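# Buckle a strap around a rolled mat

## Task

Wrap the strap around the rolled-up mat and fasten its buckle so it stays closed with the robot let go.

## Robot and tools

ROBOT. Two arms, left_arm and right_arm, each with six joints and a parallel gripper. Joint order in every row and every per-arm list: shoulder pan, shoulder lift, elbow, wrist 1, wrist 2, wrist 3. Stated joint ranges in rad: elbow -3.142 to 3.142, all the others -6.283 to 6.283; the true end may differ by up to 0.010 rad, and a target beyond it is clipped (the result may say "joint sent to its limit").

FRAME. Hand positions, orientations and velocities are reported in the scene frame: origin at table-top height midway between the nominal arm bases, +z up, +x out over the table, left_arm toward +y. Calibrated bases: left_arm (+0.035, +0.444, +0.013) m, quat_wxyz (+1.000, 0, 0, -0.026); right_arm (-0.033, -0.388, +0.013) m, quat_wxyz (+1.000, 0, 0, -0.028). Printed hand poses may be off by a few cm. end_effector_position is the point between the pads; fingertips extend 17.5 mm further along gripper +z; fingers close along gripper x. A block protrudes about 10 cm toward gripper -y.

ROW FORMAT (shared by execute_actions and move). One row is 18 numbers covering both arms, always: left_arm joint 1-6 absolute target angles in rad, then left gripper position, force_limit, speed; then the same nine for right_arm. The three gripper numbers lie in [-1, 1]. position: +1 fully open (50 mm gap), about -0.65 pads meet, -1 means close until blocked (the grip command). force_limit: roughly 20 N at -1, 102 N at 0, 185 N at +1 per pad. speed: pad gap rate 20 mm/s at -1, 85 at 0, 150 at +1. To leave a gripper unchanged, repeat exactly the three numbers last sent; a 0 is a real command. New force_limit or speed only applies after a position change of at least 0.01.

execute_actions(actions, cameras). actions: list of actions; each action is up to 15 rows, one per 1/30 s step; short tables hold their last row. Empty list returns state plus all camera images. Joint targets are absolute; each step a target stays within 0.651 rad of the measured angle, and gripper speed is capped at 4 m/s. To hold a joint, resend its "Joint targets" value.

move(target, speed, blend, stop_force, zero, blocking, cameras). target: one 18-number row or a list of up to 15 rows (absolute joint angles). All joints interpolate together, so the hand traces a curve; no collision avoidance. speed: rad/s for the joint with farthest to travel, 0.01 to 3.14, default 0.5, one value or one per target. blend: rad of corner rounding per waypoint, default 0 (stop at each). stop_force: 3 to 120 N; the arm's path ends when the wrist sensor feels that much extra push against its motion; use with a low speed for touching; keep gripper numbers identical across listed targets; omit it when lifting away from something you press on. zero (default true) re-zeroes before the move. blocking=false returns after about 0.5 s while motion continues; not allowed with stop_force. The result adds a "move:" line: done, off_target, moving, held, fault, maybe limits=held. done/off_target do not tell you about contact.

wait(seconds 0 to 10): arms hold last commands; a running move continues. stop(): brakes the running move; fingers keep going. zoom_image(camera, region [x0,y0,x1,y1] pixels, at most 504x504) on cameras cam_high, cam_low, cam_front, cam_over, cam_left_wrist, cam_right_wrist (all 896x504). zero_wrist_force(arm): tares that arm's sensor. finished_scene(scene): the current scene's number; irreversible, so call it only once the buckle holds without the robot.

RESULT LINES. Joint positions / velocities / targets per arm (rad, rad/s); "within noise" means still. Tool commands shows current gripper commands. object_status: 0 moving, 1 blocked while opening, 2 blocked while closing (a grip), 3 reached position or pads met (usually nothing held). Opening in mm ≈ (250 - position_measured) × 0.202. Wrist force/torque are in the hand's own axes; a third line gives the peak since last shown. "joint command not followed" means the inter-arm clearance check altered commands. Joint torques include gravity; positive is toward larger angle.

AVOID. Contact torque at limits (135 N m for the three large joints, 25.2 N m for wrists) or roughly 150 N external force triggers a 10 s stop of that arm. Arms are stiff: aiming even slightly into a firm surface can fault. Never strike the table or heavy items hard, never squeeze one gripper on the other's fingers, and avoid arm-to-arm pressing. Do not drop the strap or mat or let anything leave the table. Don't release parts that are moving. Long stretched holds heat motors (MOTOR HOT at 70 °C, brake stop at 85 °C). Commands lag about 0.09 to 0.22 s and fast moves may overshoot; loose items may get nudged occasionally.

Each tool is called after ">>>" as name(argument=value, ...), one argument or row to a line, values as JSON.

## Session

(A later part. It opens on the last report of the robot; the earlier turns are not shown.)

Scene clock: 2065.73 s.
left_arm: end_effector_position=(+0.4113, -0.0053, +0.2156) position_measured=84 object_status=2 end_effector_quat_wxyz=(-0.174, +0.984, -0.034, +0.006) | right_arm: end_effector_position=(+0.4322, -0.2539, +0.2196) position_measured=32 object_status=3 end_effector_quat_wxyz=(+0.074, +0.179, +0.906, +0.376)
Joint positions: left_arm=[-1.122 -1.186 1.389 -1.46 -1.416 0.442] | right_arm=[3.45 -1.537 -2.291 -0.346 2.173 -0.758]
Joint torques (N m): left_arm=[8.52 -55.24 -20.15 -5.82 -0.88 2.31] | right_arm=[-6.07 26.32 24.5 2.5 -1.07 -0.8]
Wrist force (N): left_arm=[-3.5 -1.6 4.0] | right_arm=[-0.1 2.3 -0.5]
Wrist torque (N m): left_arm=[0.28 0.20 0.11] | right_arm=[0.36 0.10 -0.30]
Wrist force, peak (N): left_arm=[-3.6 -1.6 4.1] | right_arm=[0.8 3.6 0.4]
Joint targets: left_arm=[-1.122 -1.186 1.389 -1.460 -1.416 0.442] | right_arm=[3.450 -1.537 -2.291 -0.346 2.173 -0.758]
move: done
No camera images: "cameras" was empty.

>>> move(
  target=[
    [-1.1740,-0.9675,1.1375,-1.0858,-1.3087,0.3253,-1,-0.8,-1,3.45,-1.5367,-2.2907,-0.3457,2.1734,-0.7584,0.8,0.0,-1],
  ],
  speed=0.15,
  stop_force=12,
  cameras=["cam_left_wrist","cam_over","cam_front"],
)

>>> zoom_image(
  camera="cam_front",
  region=[300, 90, 540, 250],
)

Scene clock: 2074.77 s.
left_arm: end_effector_position=(+0.4113, -0.0103, +0.1996) position_measured=84 object_status=2 end_effector_quat_wxyz=(-0.342, +0.939, -0.033, +0.012) | right_arm: end_effector_position=(+0.4322, -0.2540, +0.2196) position_measured=32 object_status=3 end_effector_quat_wxyz=(+0.074, +0.179, +0.906, +0.376)
Joint positions: left_arm=[-1.174 -0.967 1.138 -1.086 -1.309 0.325] | right_arm=[3.45 -1.537 -2.291 -0.346 2.173 -0.758]
Joint torques (N m): left_arm=[7.55 -61.94 -19.58 -3.24 -0.71 2.38] | right_arm=[-7.24 14.52 13.81 2.46 2.75 -0.78]
Wrist force (N): left_arm=[-3.3 -0.3 4.1] | right_arm=[-0.2 2.2 -0.8]
Wrist torque (N m): left_arm=[0.40 0.21 0.17] | right_arm=[0.35 0.12 -0.30]
Wrist force, peak (N): left_arm=[-3.7 -1.7 4.3] | right_arm=[-0.2 2.5 -0.8]
Joint targets: left_arm=[-1.174 -0.968 1.137 -1.086 -1.309 0.325] | right_arm=[3.450 -1.537 -2.291 -0.346 2.173 -0.758]
move: done
Images, in order (width x height): cam_front 896x504, cam_over 896x504, cam_left_wrist 896x504.

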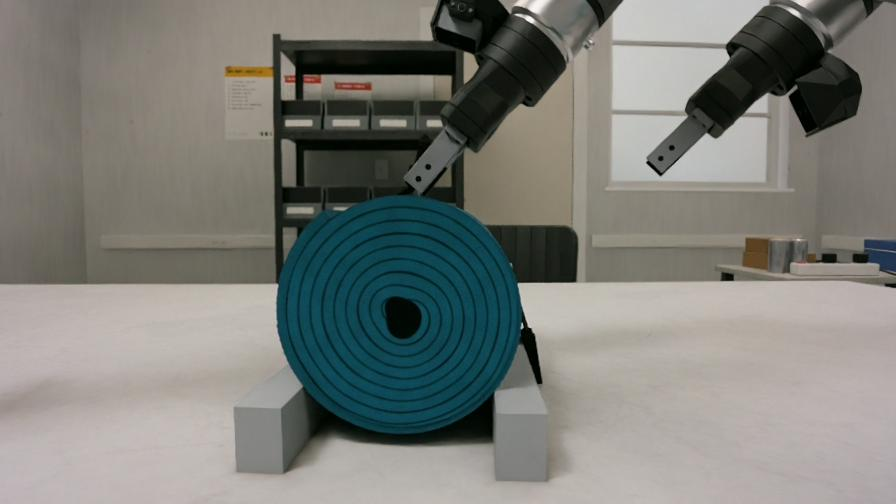

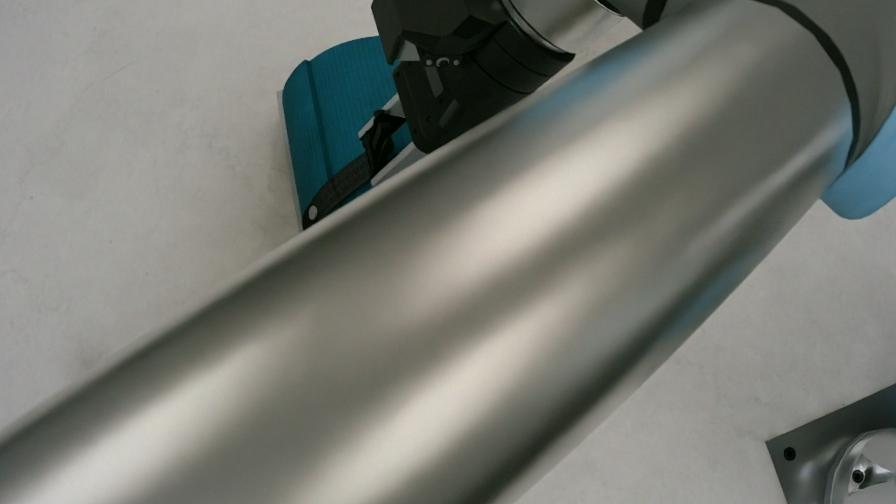

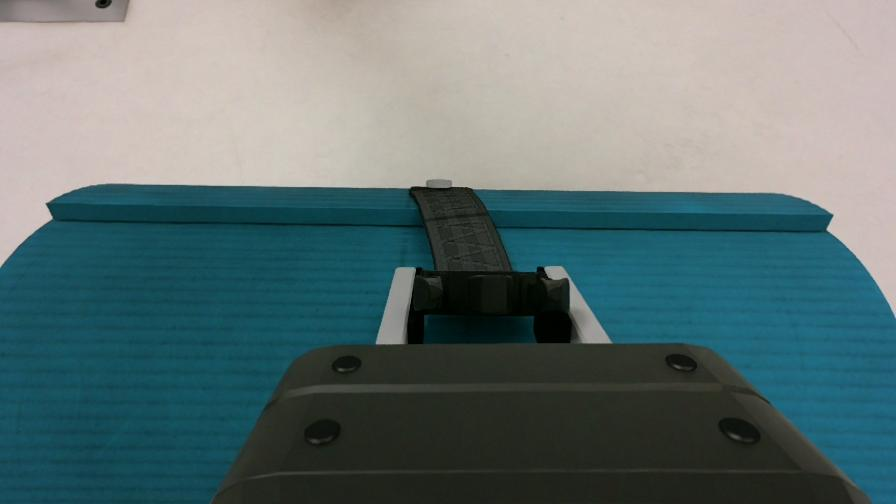

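Scaled by 2.100.

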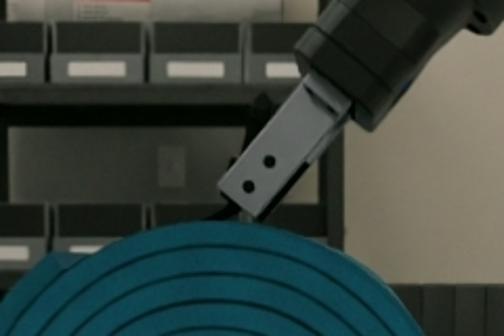

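>>> execute_actions(
  actions=[
    [[-1.1740,-0.9675,1.1375,-1.0858,-1.3087,0.3253,0.8,-0.8,-1,3.45,-1.5367,-2.2907,-0.3457,2.1734,-0.7584,0.8,0.0,-1]],
    [[-1.1740,-0.9675,1.1375,-1.0858,-1.3087,0.3253,0.8,-0.8,-1,3.45,-1.5367,-2.2907,-0.3457,2.1734,-0.7584,0.8,0.0,-1]],
  ],
  cameras=["cam_left_wrist","cam_front","cam_high","cam_low"],
)

>>> zoom_image(
  camera="cam_front",
  region=[300, 90, 540, 250],
)

>>> zoom_image(
  camera="cam_low",
  region=[470, 120, 650, 300],
)

Scene clock: 2084.40 s.
left_arm: end_effector_position=(+0.4113, -0.0103, +0.1996) position_measured=32 object_status=3 end_effector_quat_wxyz=(-0.342, +0.939, -0.033, +0.012) | right_arm: end_effector_position=(+0.4322, -0.2540, +0.2196) position_measured=32 object_status=3 end_effector_quat_wxyz=(+0.074, +0.179, +0.906, +0.376)
Joint positions: left_arm=[-1.174 -0.968 1.138 -1.086 -1.309 0.325] | right_arm=[3.45 -1.537 -2.291 -0.346 2.173 -0.758]
Joint torques (N m): left_arm=[7.65 -54.38 -18.27 -0.6 -0.48 2.34] | right_arm=[-7.16 9.97 14.46 2.42 3.48 -0.74]
Wrist force (N): left_arm=[-1.2 2.3 -1.3] | right_arm=[0.0 2.2 -0.8]
Wrist torque (N m): left_arm=[0.39 0.25 0.18] | right_arm=[0.33 0.08 -0.30]
Wrist force, peak (N): left_arm=[-3.4 -0.2 4.7] | right_arm=[0.0 2.6 -0.6]
Joint targets: left_arm=[-1.174 -0.968 1.137 -1.086 -1.309 0.325] | right_arm=[3.450 -1.537 -2.291 -0.346 2.173 -0.758]
Images, in order (width x height): cam_high 896x504, cam_low 896x504, cam_front 896x504, cam_left_wrist 896x504.

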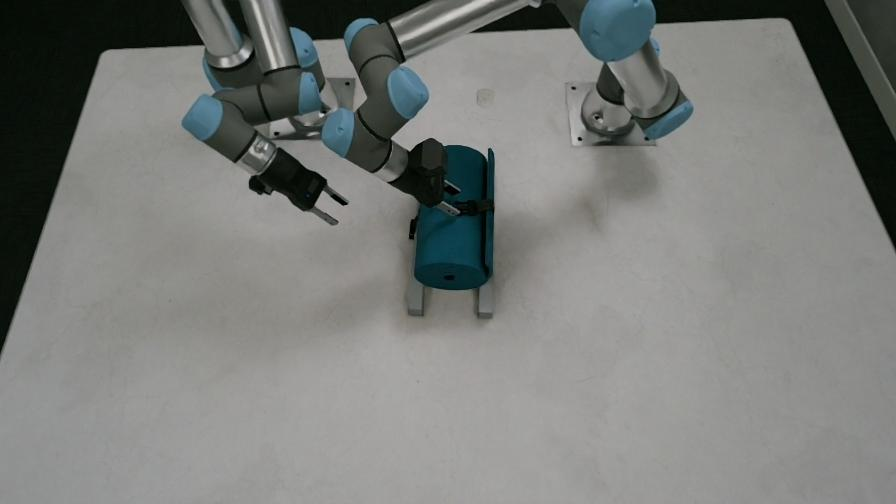

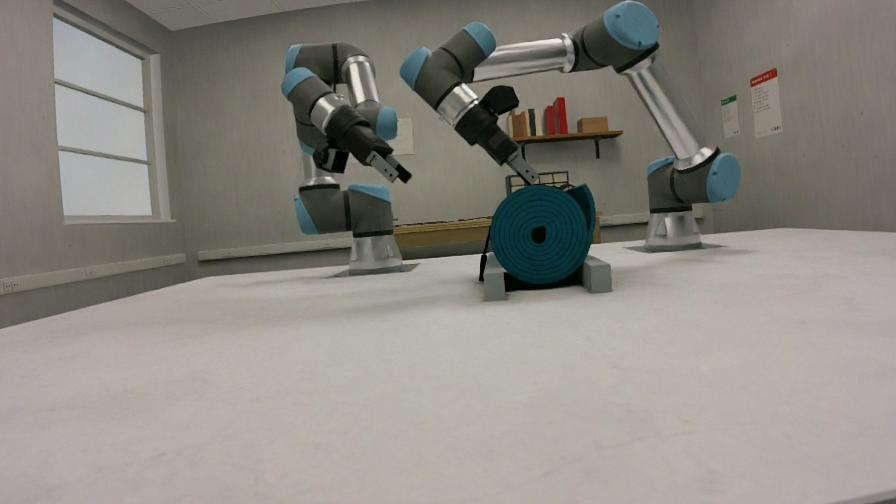

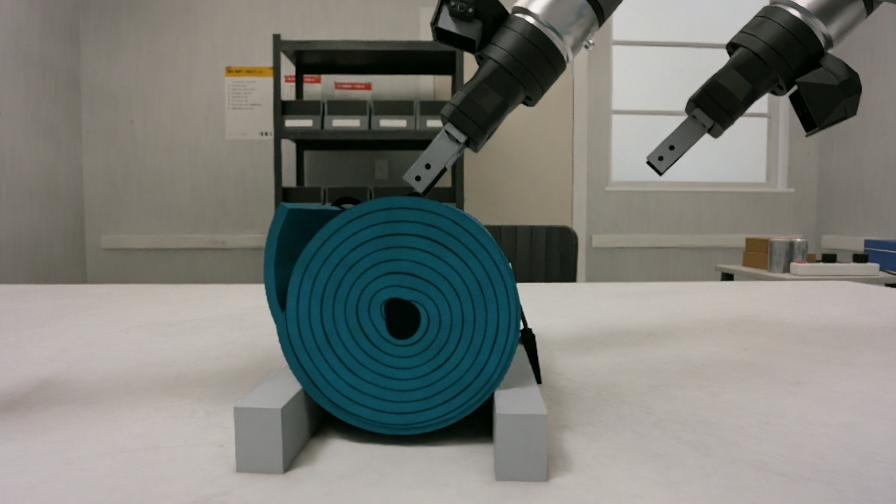

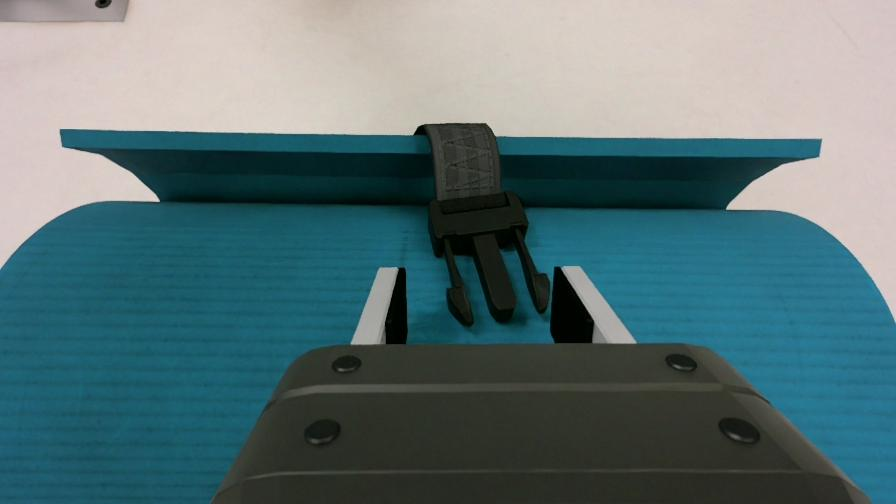

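Scaled by 2.100.

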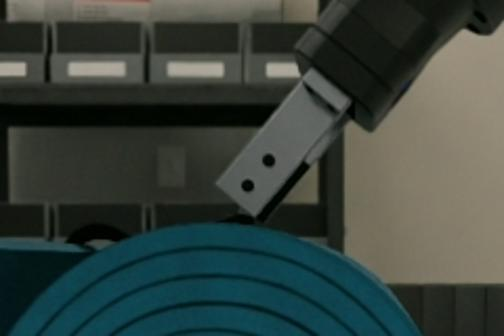

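Scaled by 2.800.

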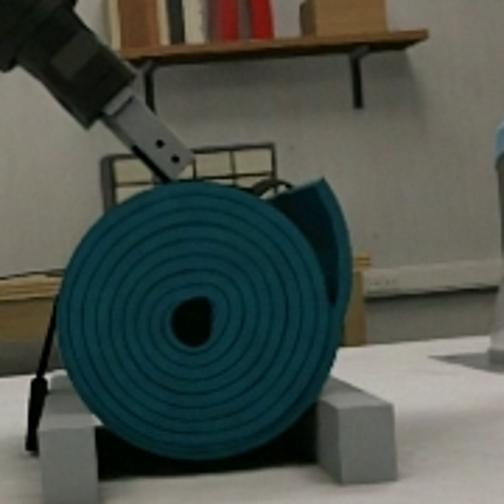

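>>> move(
  target=[
    [-1.1882,-0.9185,0.9778,-0.9721,-1.3174,0.3110,0.8,-0.8,-1,3.45,-1.5367,-2.2907,-0.3457,2.1734,-0.7584,0.8,0.0,-1],
    [-0.9952,-1.4901,1.6430,-1.7536,-1.5888,0.5416,0.8,-0.8,-1,3.5554,-2.0252,-2.4390,0.3534,2.3727,-0.8084,0.8,0.0,-1],
  ],
  speed=0.4,
  cameras=["cam_right_wrist","cam_front","cam_over"],
)

>>> zoom_image(
  camera="cam_front",
  region=[480, 250, 640, 410],
)

Scene clock: 2107.17 s.
left_arm: end_effector_position=(+0.4114, +0.0496, +0.2831) position_measured=32 object_status=3 end_effector_quat_wxyz=(+0.017, +1.000, -0.009, +0.000) | right_arm: end_effector_position=(+0.3856, -0.1748, +0.0847) position_measured=32 object_status=3 end_effector_quat_wxyz=(+0.033, +0.064, +0.885, +0.461)
Joint positions: left_arm=[-0.995 -1.49 1.643 -1.753 -1.589 0.542] | right_arm=[3.555 -2.025 -2.439 0.353 2.373 -0.808]
Joint torques (N m): left_arm=[-7.8 -33.72 -20.57 -3.54 1.22 -2.5] | right_arm=[-7.21 28.79 16.66 4.71 -1.46 1.06]
Wrist force (N): left_arm=[-1.7 0.9 -0.5] | right_arm=[-0.3 2.1 -0.4]
Wrist torque (N m): left_arm=[0.17 0.25 -0.03] | right_arm=[0.39 0.21 -0.33]
Wrist force, peak (N): left_arm=[-1.8 4.1 -1.4] | right_arm=[0.0 2.9 -2.2]
Joint targets: left_arm=[-0.995 -1.490 1.643 -1.754 -1.589 0.542] | right_arm=[3.555 -2.025 -2.439 0.353 2.373 -0.808]
move: done
Images, in order (width x height): cam_front 896x504, cam_over 896x504, cam_right_wrist 896x504.

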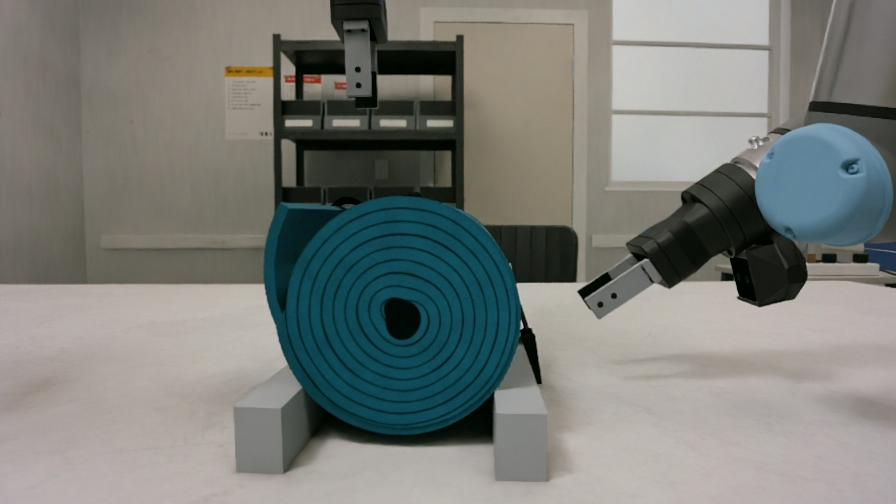

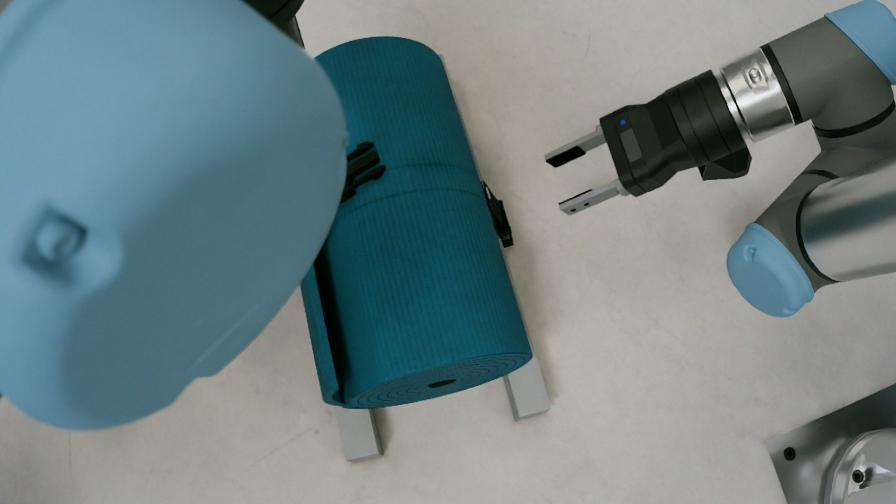

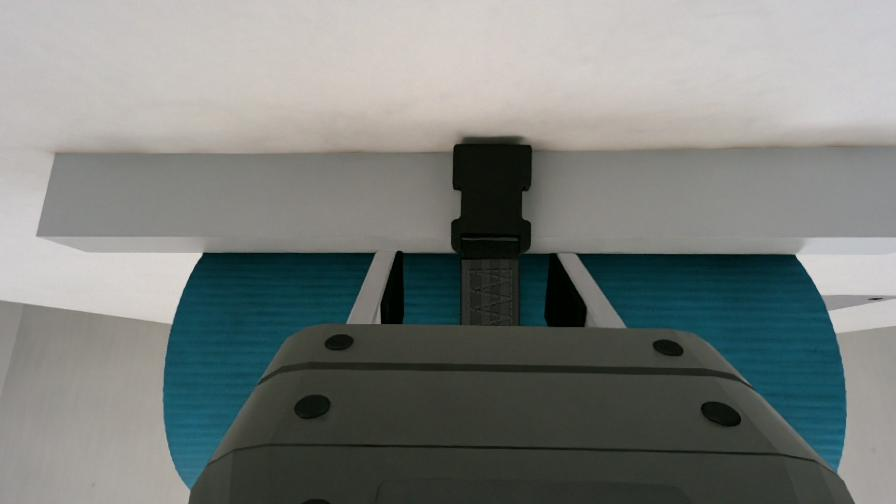

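Scaled by 3.150.

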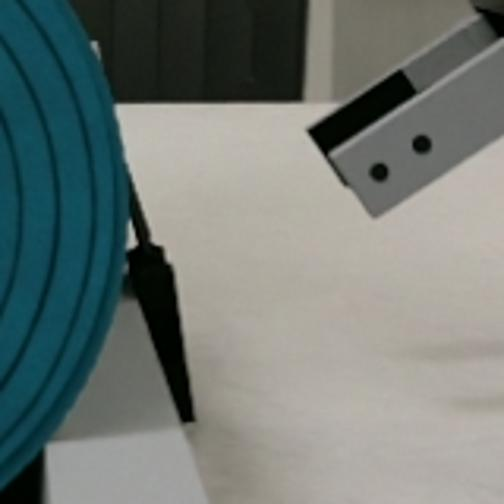

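>>> move(
  target=[
    [-0.9952,-1.4901,1.6430,-1.7536,-1.5888,0.5416,0.8,-0.8,-1,3.6917,-2.1775,-2.4065,0.5762,2.2895,-0.6590,0.8,0.0,-1],
  ],
  speed=0.1,
  stop_force=5,
  cameras=["cam_right_wrist","cam_front"],
)

>>> zoom_image(
  camera="cam_front",
  region=[480, 250, 640, 410],
)

Scene clock: 2122.37 s.
left_arm: end_effector_position=(+0.4113, +0.0496, +0.2831) position_measured=32 object_status=3 end_effector_quat_wxyz=(+0.017, +1.000, -0.009, +0.000) | right_arm: end_effector_position=(+0.3848, -0.1205, +0.0514) position_measured=32 object_status=3 end_effector_quat_wxyz=(+0.033, +0.064, +0.885, +0.461)
Joint positions: left_arm=[-0.995 -1.49 1.643 -1.754 -1.589 0.542] | right_arm=[3.692 -2.178 -2.406 0.576 2.29 -0.659]
Joint torques (N m): left_arm=[-7.37 -37.19 -18.85 -5.45 -1.58 -2.26] | right_arm=[-7.44 41.62 -5.63 3.89 3.78 -1.4]
Wrist force (N): left_arm=[-1.7 0.7 -0.6] | right_arm=[-0.3 1.9 -0.4]
Wrist torque (N m): left_arm=[0.15 0.24 -0.03] | right_arm=[0.36 0.22 -0.37]
Wrist force, peak (N): left_arm=[-1.9 0.9 -0.7] | right_arm=[-0.6 2.4 -0.3]
Joint targets: left_arm=[-0.995 -1.490 1.643 -1.754 -1.589 0.542] | right_arm=[3.692 -2.178 -2.406 0.576 2.290 -0.659]
move: done
Images, in order (width x height): cam_front 896x504, cam_right_wrist 896x504.

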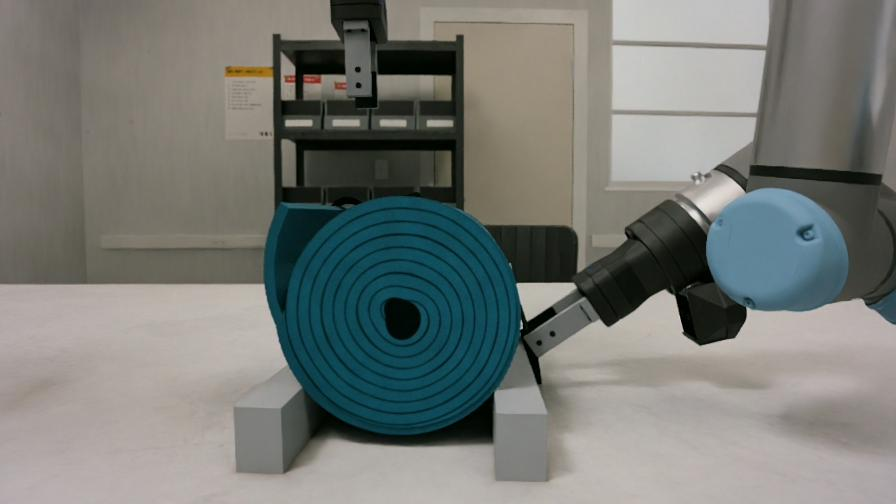

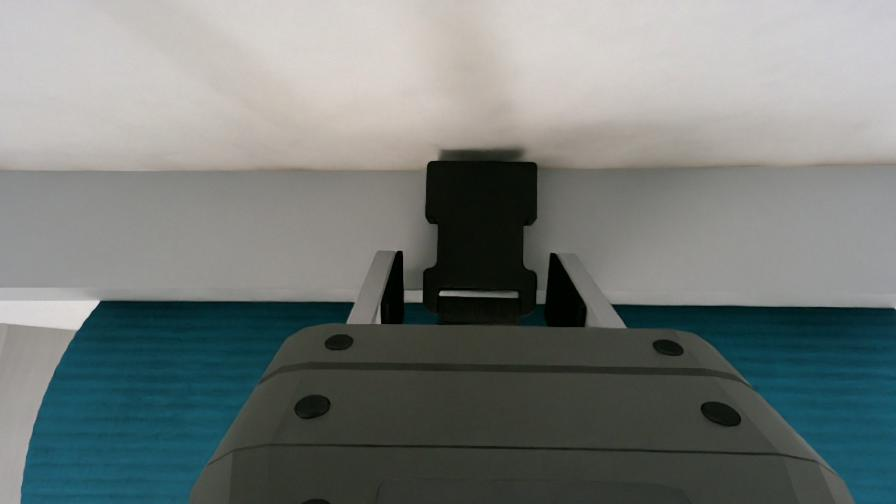

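Scaled by 3.150.

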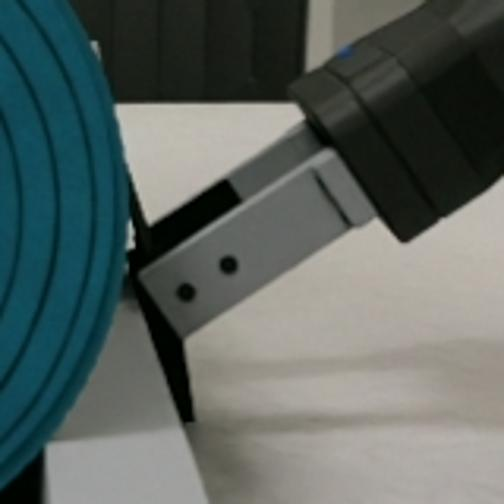

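>>> move(
  target=[
    [-0.9952,-1.4901,1.6430,-1.7536,-1.5888,0.5416,0.8,-0.8,-1,3.6867,-2.2232,-2.4183,0.6337,2.2931,-0.6641,0.8,0.0,-1],
  ],
  speed=0.04,
  stop_force=5,
  cameras=["cam_right_wrist","cam_front"],
)

>>> zoom_image(
  camera="cam_front",
  region=[480, 250, 640, 410],
)

Scene clock: 2137.27 s.
left_arm: end_effector_position=(+0.4113, +0.0496, +0.2831) position_measured=32 object_status=3 end_effector_quat_wxyz=(+0.017, +1.000, -0.009, +0.000) | right_arm: end_effector_position=(+0.3794, -0.1253, +0.0382) position_measured=32 object_status=3 end_effector_quat_wxyz=(+0.034, +0.063, +0.884, +0.462)
Joint positions: left_arm=[-0.995 -1.49 1.643 -1.754 -1.589 0.542] | right_arm=[3.687 -2.223 -2.418 0.634 2.293 -0.664]
Joint torques (N m): left_arm=[-8.09 -37.72 -18.25 -5.44 -1.43 -1.76] | right_arm=[2.87 41.67 9.77 2.24 1.99 0.75]
Wrist force (N): left_arm=[-1.7 0.9 -0.5] | right_arm=[-0.2 2.0 -0.4]
Wrist torque (N m): left_arm=[0.18 0.25 -0.03] | right_arm=[0.37 0.21 -0.30]
Wrist force, peak (N): left_arm=[-2.0 0.9 -0.7] | right_arm=[-0.3 2.5 -0.5]
Joint targets: left_arm=[-0.995 -1.490 1.643 -1.754 -1.589 0.542] | right_arm=[3.687 -2.223 -2.418 0.634 2.293 -0.664]
move: done
Images, in order (width x height): cam_front 896x504, cam_right_wrist 896x504.

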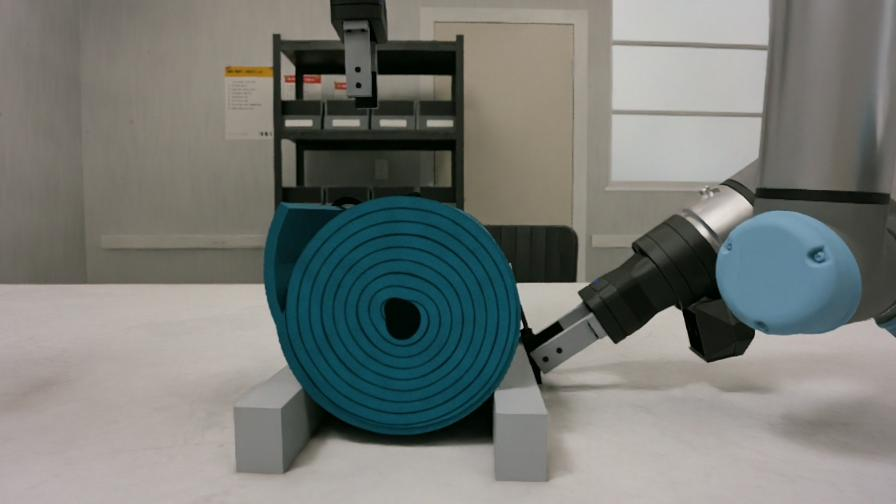

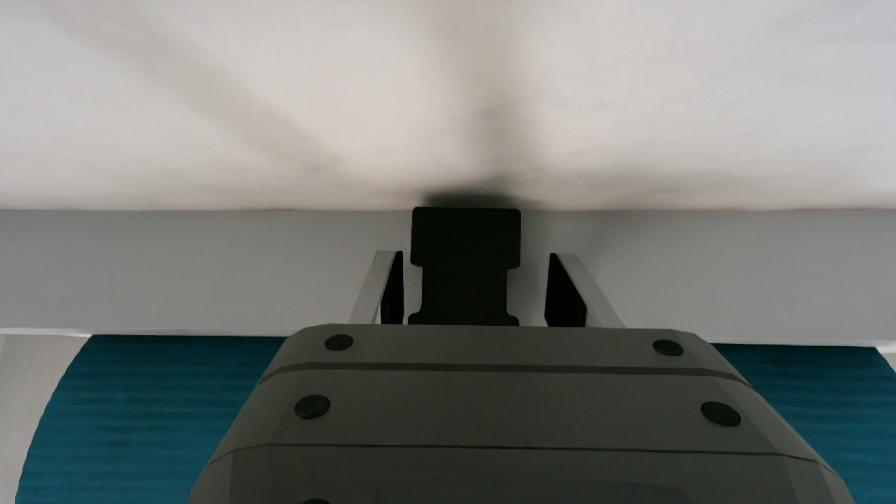

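Scaled by 3.150.

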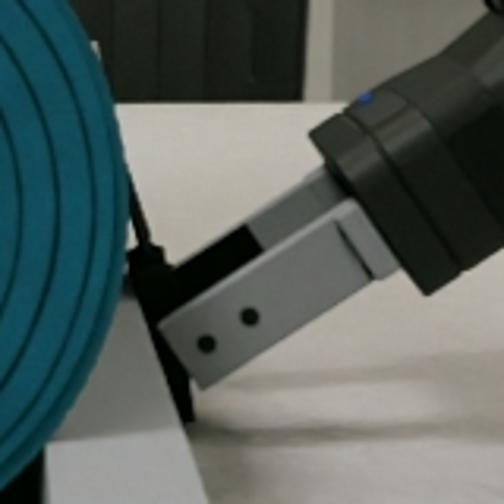

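>>> move(
  target=[
    [-0.9952,-1.4901,1.6430,-1.7536,-1.5888,0.5416,0.8,-0.8,-1,3.6948,-2.2362,-2.4046,0.6352,2.2874,-0.6556,0.8,0.0,-1],
  ],
  speed=0.03,
  stop_force=5,
  cameras=["cam_right_wrist"],
)

>>> execute_actions(
  actions=[
    [[-0.9952,-1.4901,1.6430,-1.7536,-1.5888,0.5416,0.8,-0.8,-1,3.6948,-2.2362,-2.4046,0.6352,2.2874,-0.6556,-1,-0.8,-1]],
    [[-0.9952,-1.4901,1.6430,-1.7536,-1.5888,0.5416,0.8,-0.8,-1,3.6948,-2.2362,-2.4046,0.6352,2.2874,-0.6556,-1,-0.8,-1]],
  ],
  cameras=["cam_right_wrist","cam_front"],
)

Scene clock: 2146.80 s.
left_arm: end_effector_position=(+0.4113, +0.0496, +0.2831) position_measured=32 object_status=3 end_effector_quat_wxyz=(+0.017, +1.000, -0.009, +0.000) | right_arm: end_effector_position=(+0.3822, -0.1210, +0.0350) position_measured=32 object_status=3 end_effector_quat_wxyz=(+0.033, +0.064, +0.885, +0.461)
Joint positions: left_arm=[-0.995 -1.49 1.643 -1.754 -1.589 0.542] | right_arm=[3.694 -2.235 -2.406 0.635 2.288 -0.657]
Joint torques (N m): left_arm=[-7.08 -37.64 -17.44 -5.41 -1.44 -1.42] | right_arm=[-5.7 42.72 -5.9 2.44 3.79 -1.14]
Wrist force (N): left_arm=[-1.7 1.0 -0.6] | right_arm=[-1.0 -0.8 -2.4]
Wrist torque (N m): left_arm=[0.18 0.25 -0.03] | right_arm=[0.35 0.30 -0.45]
Wrist force, peak (N): left_arm=[-1.9 0.7 -0.8] | right_arm=[2.3 -14.5 -35.9]
Joint targets: left_arm=[-0.995 -1.490 1.643 -1.754 -1.589 0.542] | right_arm=[3.694 -2.235 -2.406 0.635 2.288 -0.657]
move: contact (right_arm)
Images, in order (width x height): cam_right_wrist 896x504.

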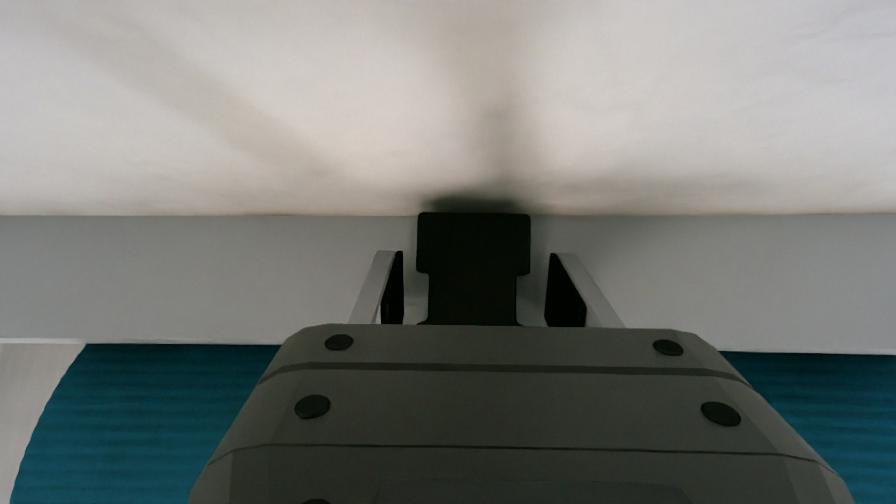

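Scene clock: 2148.00 s.
left_arm: end_effector_position=(+0.4113, +0.0496, +0.2831) position_measured=32 object_status=3 end_effector_quat_wxyz=(+0.017, +1.000, -0.009, +0.000) | right_arm: end_effector_position=(+0.3826, -0.1204, +0.0345) position_measured=86 object_status=2 end_effector_quat_wxyz=(+0.033, +0.064, +0.885, +0.461)
Joint positions: left_arm=[-0.995 -1.49 1.643 -1.754 -1.589 0.542] | right_arm=[3.695 -2.236 -2.405 0.635 2.287 -0.656]
Joint torques (N m): left_arm=[-7.27 -37.27 -17.8 -5.38 -1.41 -1.21] | right_arm=[14.16 33.15 21.5 6.45 0.3 1.96]
Wrist force (N): left_arm=[-1.6 0.6 -0.6] | right_arm=[9.4 -21.2 -29.5]
Wrist torque (N m): left_arm=[0.13 0.23 -0.03] | right_arm=[0.02 1.10 -0.97]
Wrist force, peak (N): left_arm=[-1.9 0.8 -0.8] | right_arm=[11.9 -22.8 -43.4]
Joint targets: left_arm=[-0.995 -1.490 1.643 -1.754 -1.589 0.542] | right_arm=[3.695 -2.236 -2.405 0.635 2.287 -0.656]
Images, in order (width x height): cam_front 896x504, cam_right_wrist 896x504.

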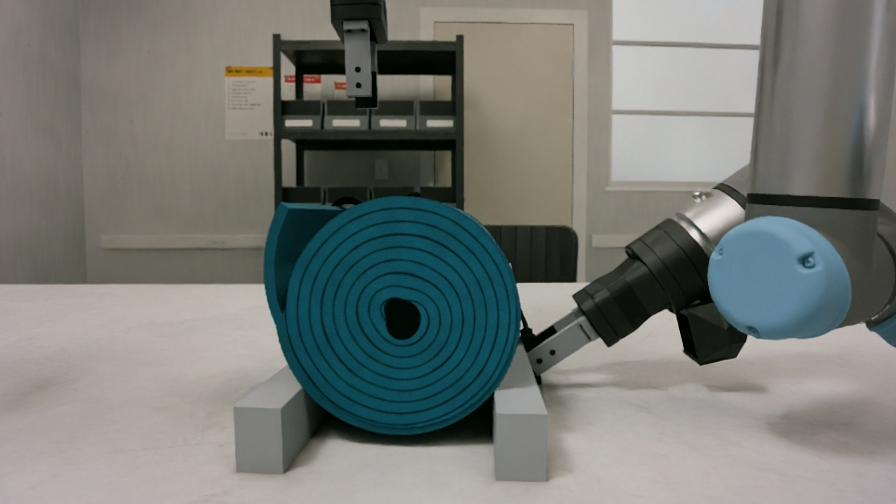

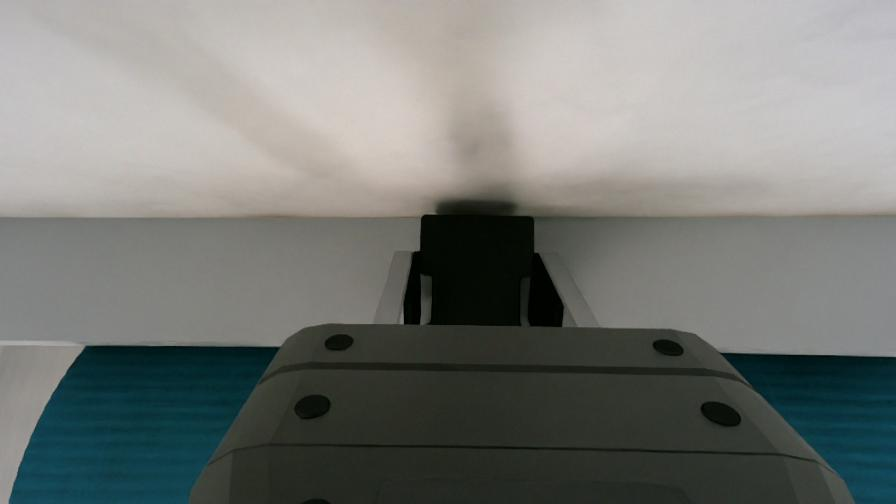

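>>> move(
  target=[
    [-0.9952,-1.4901,1.6430,-1.7536,-1.5888,0.5416,0.8,-0.8,-1,3.5545,-2.0663,-2.4375,0.4848,2.4343,-0.7406,-1,-0.8,-1],
    [-0.8656,-1.5737,1.9785,-2.0805,-1.6629,0.7183,0.8,-0.8,-1,3.6717,-1.6670,-2.3675,-0.1529,2.1854,-0.7833,-1,-0.8,-1],
  ],
  speed=0.15,
  blend=0.08,
  cameras=["cam_right_wrist","cam_front","cam_over"],
)

>>> zoom_image(
  camera="cam_front",
  region=[440, 130, 640, 330],
)

Scene clock: 2177.23 s.
left_arm: end_effector_position=(+0.4173, +0.1247, +0.1996) position_measured=32 object_status=3 end_effector_quat_wxyz=(+0.070, +0.997, -0.035, -0.002) | right_arm: end_effector_position=(+0.3858, -0.1548, +0.1597) position_measured=86 object_status=2 end_effector_quat_wxyz=(+0.028, +0.066, +0.921, +0.382)
Joint positions: left_arm=[-0.865 -1.574 1.979 -2.081 -1.663 0.719] | right_arm=[3.672 -1.667 -2.367 -0.153 2.185 -0.783]
Joint torques (N m): left_arm=[-8.29 -22.45 -30.73 -0.92 1.11 -2.46] | right_arm=[-7.68 11.46 13.4 5.55 4.06 0.18]
Wrist force (N): left_arm=[-1.9 0.5 -0.8] | right_arm=[-0.2 3.1 1.5]
Wrist torque (N m): left_arm=[0.12 0.29 -0.11] | right_arm=[0.61 0.24 -0.23]
Wrist force, peak (N): left_arm=[-1.9 1.0 -0.6] | right_arm=[9.6 -21.7 -29.4]
Joint targets: left_arm=[-0.866 -1.574 1.978 -2.080 -1.663 0.718] | right_arm=[3.672 -1.667 -2.368 -0.153 2.185 -0.783]
move: done
Images, in order (width x height): cam_front 896x504, cam_over 896x504, cam_right_wrist 896x504.

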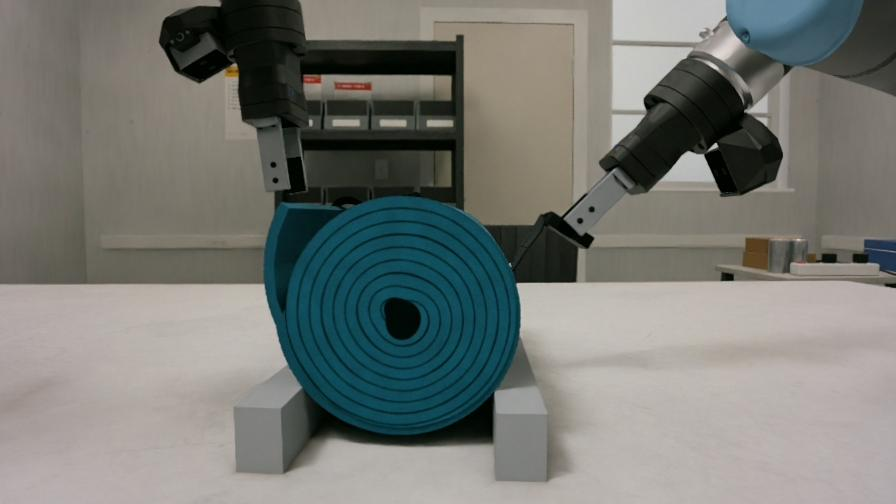

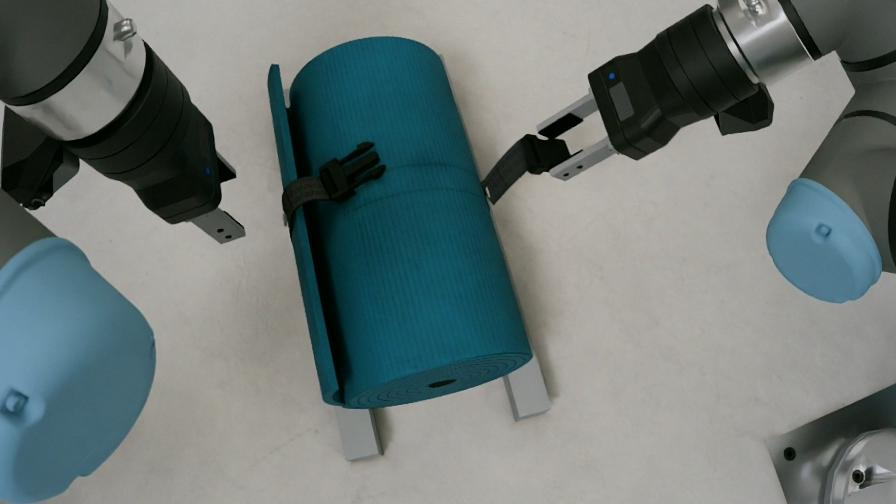

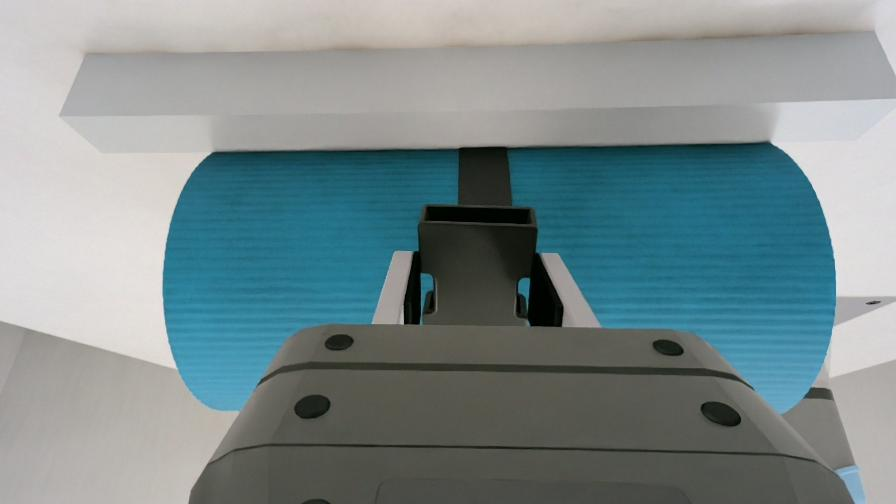

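Scaled by 2.520.

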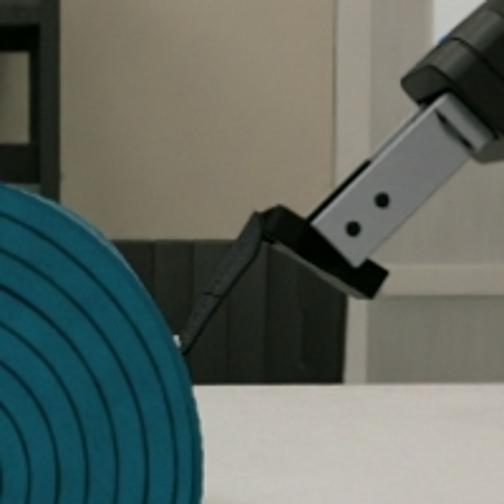

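>>> move(
  target=[
    [-0.8656,-1.5737,1.9785,-2.0805,-1.6629,0.7183,0.8,-0.8,-1,3.9602,-1.5585,-2.0479,-0.8981,1.7311,-0.6478,-1,-0.8,-1],
    [-0.8656,-1.5737,1.9785,-2.0805,-1.6629,0.7183,0.8,-0.8,-1,4.1148,-1.7157,-1.7434,-1.3296,1.5282,-0.5086,-1,-0.8,-1],
  ],
  speed=0.2,
  blend=0.05,
  stop_force=20,
  cameras=["cam_right_wrist","cam_front","cam_over"],
)

>>> zoom_image(
  camera="cam_front",
  region=[400, 90, 600, 290],
)

Scene clock: 2189.83 s.
left_arm: end_effector_position=(+0.4172, +0.1247, +0.1996) position_measured=32 object_status=3 end_effector_quat_wxyz=(+0.070, +0.997, -0.035, -0.002) | right_arm: end_effector_position=(+0.3937, -0.0680, +0.2076) position_measured=86 object_status=2 end_effector_quat_wxyz=(-0.003, +0.072, +0.996, -0.044)
Joint positions: left_arm=[-0.866 -1.574 1.978 -2.08 -1.663 0.718] | right_arm=[4.115 -1.716 -1.743 -1.33 1.528 -0.509]
Joint torques (N m): left_arm=[-7.24 -17.22 -30.73 -1.03 1.38 -2.36] | right_arm=[-6.72 40.58 15.14 1.84 2.56 -1.31]
Wrist force (N): left_arm=[-1.8 0.6 -0.6] | right_arm=[0.5 2.9 1.1]
Wrist torque (N m): left_arm=[0.13 0.28 -0.09] | right_arm=[0.64 -0.16 0.21]
Wrist force, peak (N): left_arm=[-2.0 0.5 -0.4] | right_arm=[0.1 4.2 -0.2]
Joint targets: left_arm=[-0.866 -1.574 1.978 -2.080 -1.663 0.718] | right_arm=[4.115 -1.716 -1.743 -1.330 1.528 -0.509]
move: done
Images, in order (width x height): cam_front 896x504, cam_over 896x504, cam_right_wrist 896x504.

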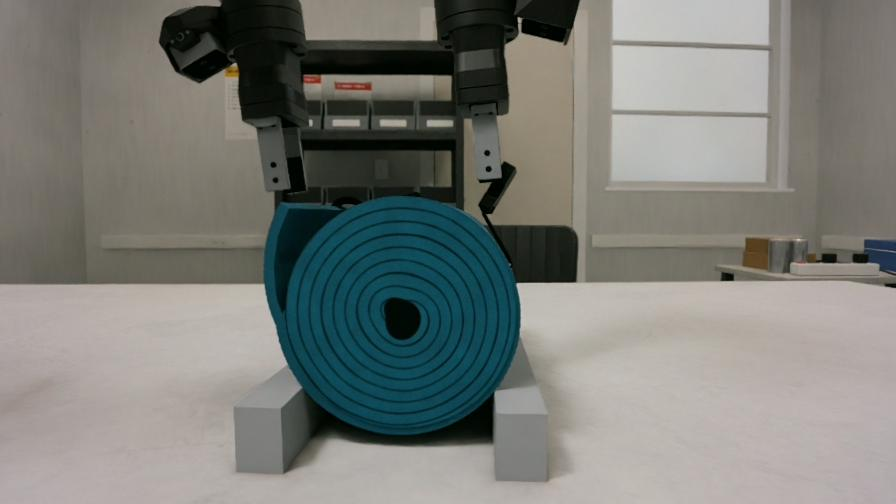

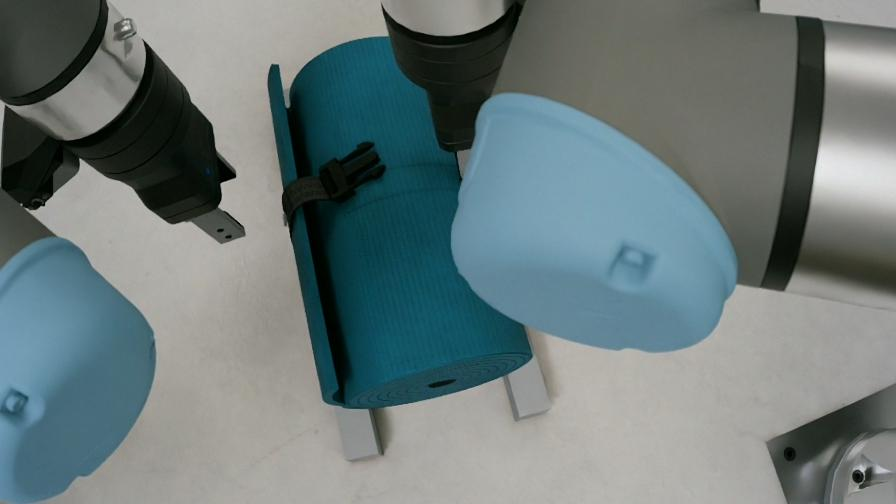

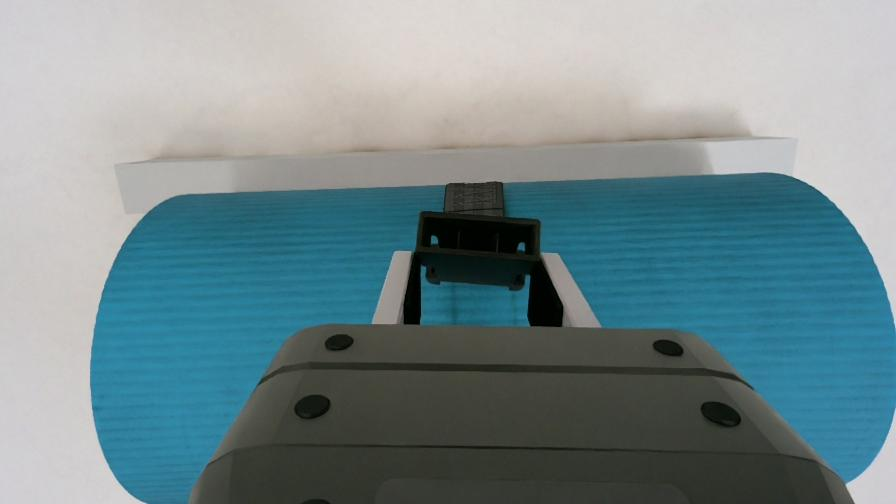

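Scaled by 2.520.

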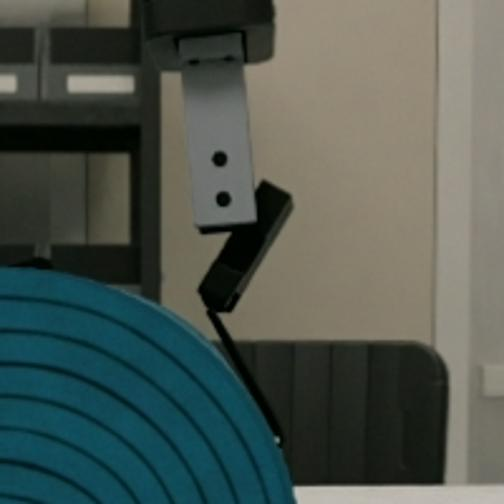

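>>> move(
  target=[
    [-0.8656,-1.5737,1.9785,-2.0805,-1.6629,0.7183,0.8,-0.8,-1,4.1486,-1.7765,-1.6516,-1.3620,1.5309,-0.4748,-1,-0.8,-1],
  ],
  speed=0.1,
  stop_force=15,
  cameras=["cam_right_wrist","cam_front"],
)

>>> zoom_image(
  camera="cam_front",
  region=[360, 90, 560, 290],
)

Scene clock: 2202.10 s.
left_arm: end_effector_position=(+0.4172, +0.1247, +0.1996) position_measured=32 object_status=3 end_effector_quat_wxyz=(+0.070, +0.997, -0.035, -0.002) | right_arm: end_effector_position=(+0.3988, -0.0300, +0.2145) position_measured=251 object_status=3 end_effector_quat_wxyz=(-0.003, +0.072, +0.996, -0.044)
Joint positions: left_arm=[-0.866 -1.574 1.978 -2.08 -1.663 0.718] | right_arm=[4.149 -1.776 -1.652 -1.362 1.531 -0.475]
Joint torques (N m): left_arm=[-7.86 -17.89 -30.78 -1.35 1.53 -2.39] | right_arm=[-7.09 42.48 13.85 4.09 -1.14 -0.81]
Wrist force (N): left_arm=[-1.8 0.3 -0.5] | right_arm=[0.7 3.5 -0.4]
Wrist torque (N m): left_arm=[0.09 0.27 -0.09] | right_arm=[0.58 -0.24 0.21]
Wrist force, peak (N): left_arm=[-2.0 0.5 -0.5] | right_arm=[1.1 4.4 -0.6]
Joint targets: left_arm=[-0.866 -1.574 1.978 -2.080 -1.663 0.718] | right_arm=[4.149 -1.777 -1.652 -1.362 1.531 -0.475]
move: done
Images, in order (width x height): cam_front 896x504, cam_right_wrist 896x504.

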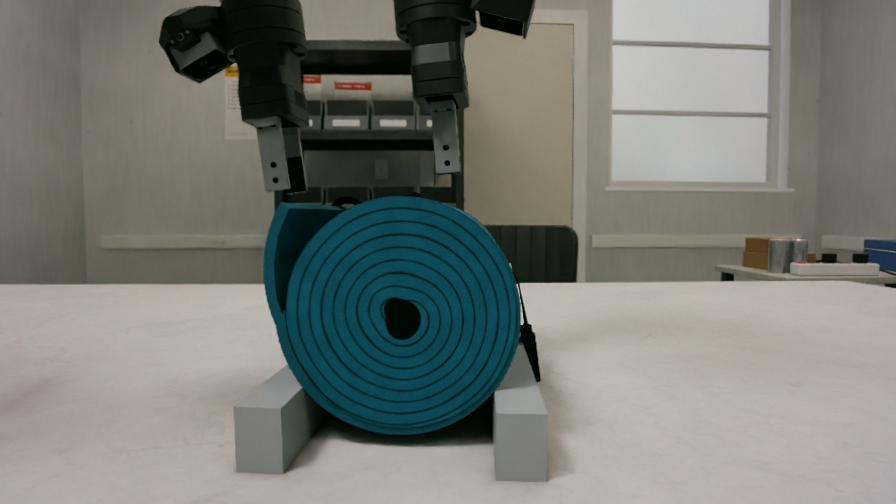

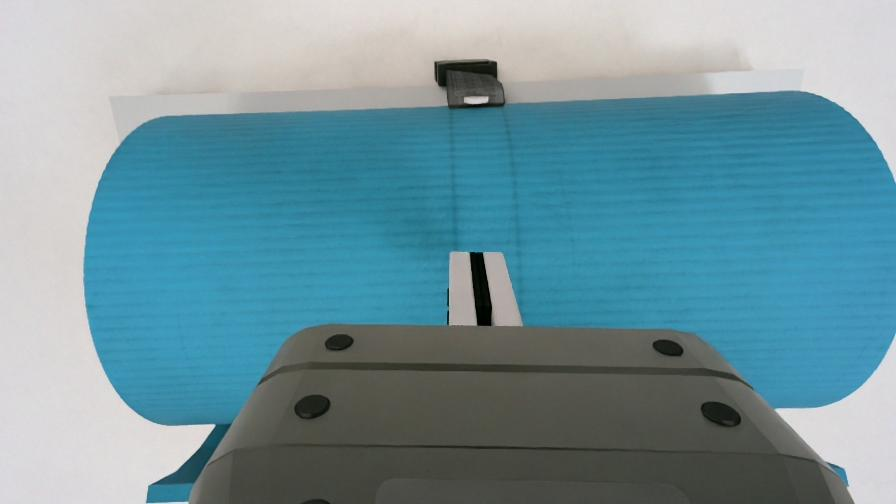

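Scaled by 2.520.

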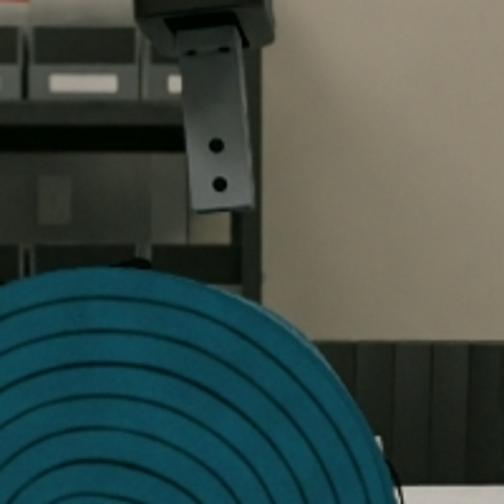

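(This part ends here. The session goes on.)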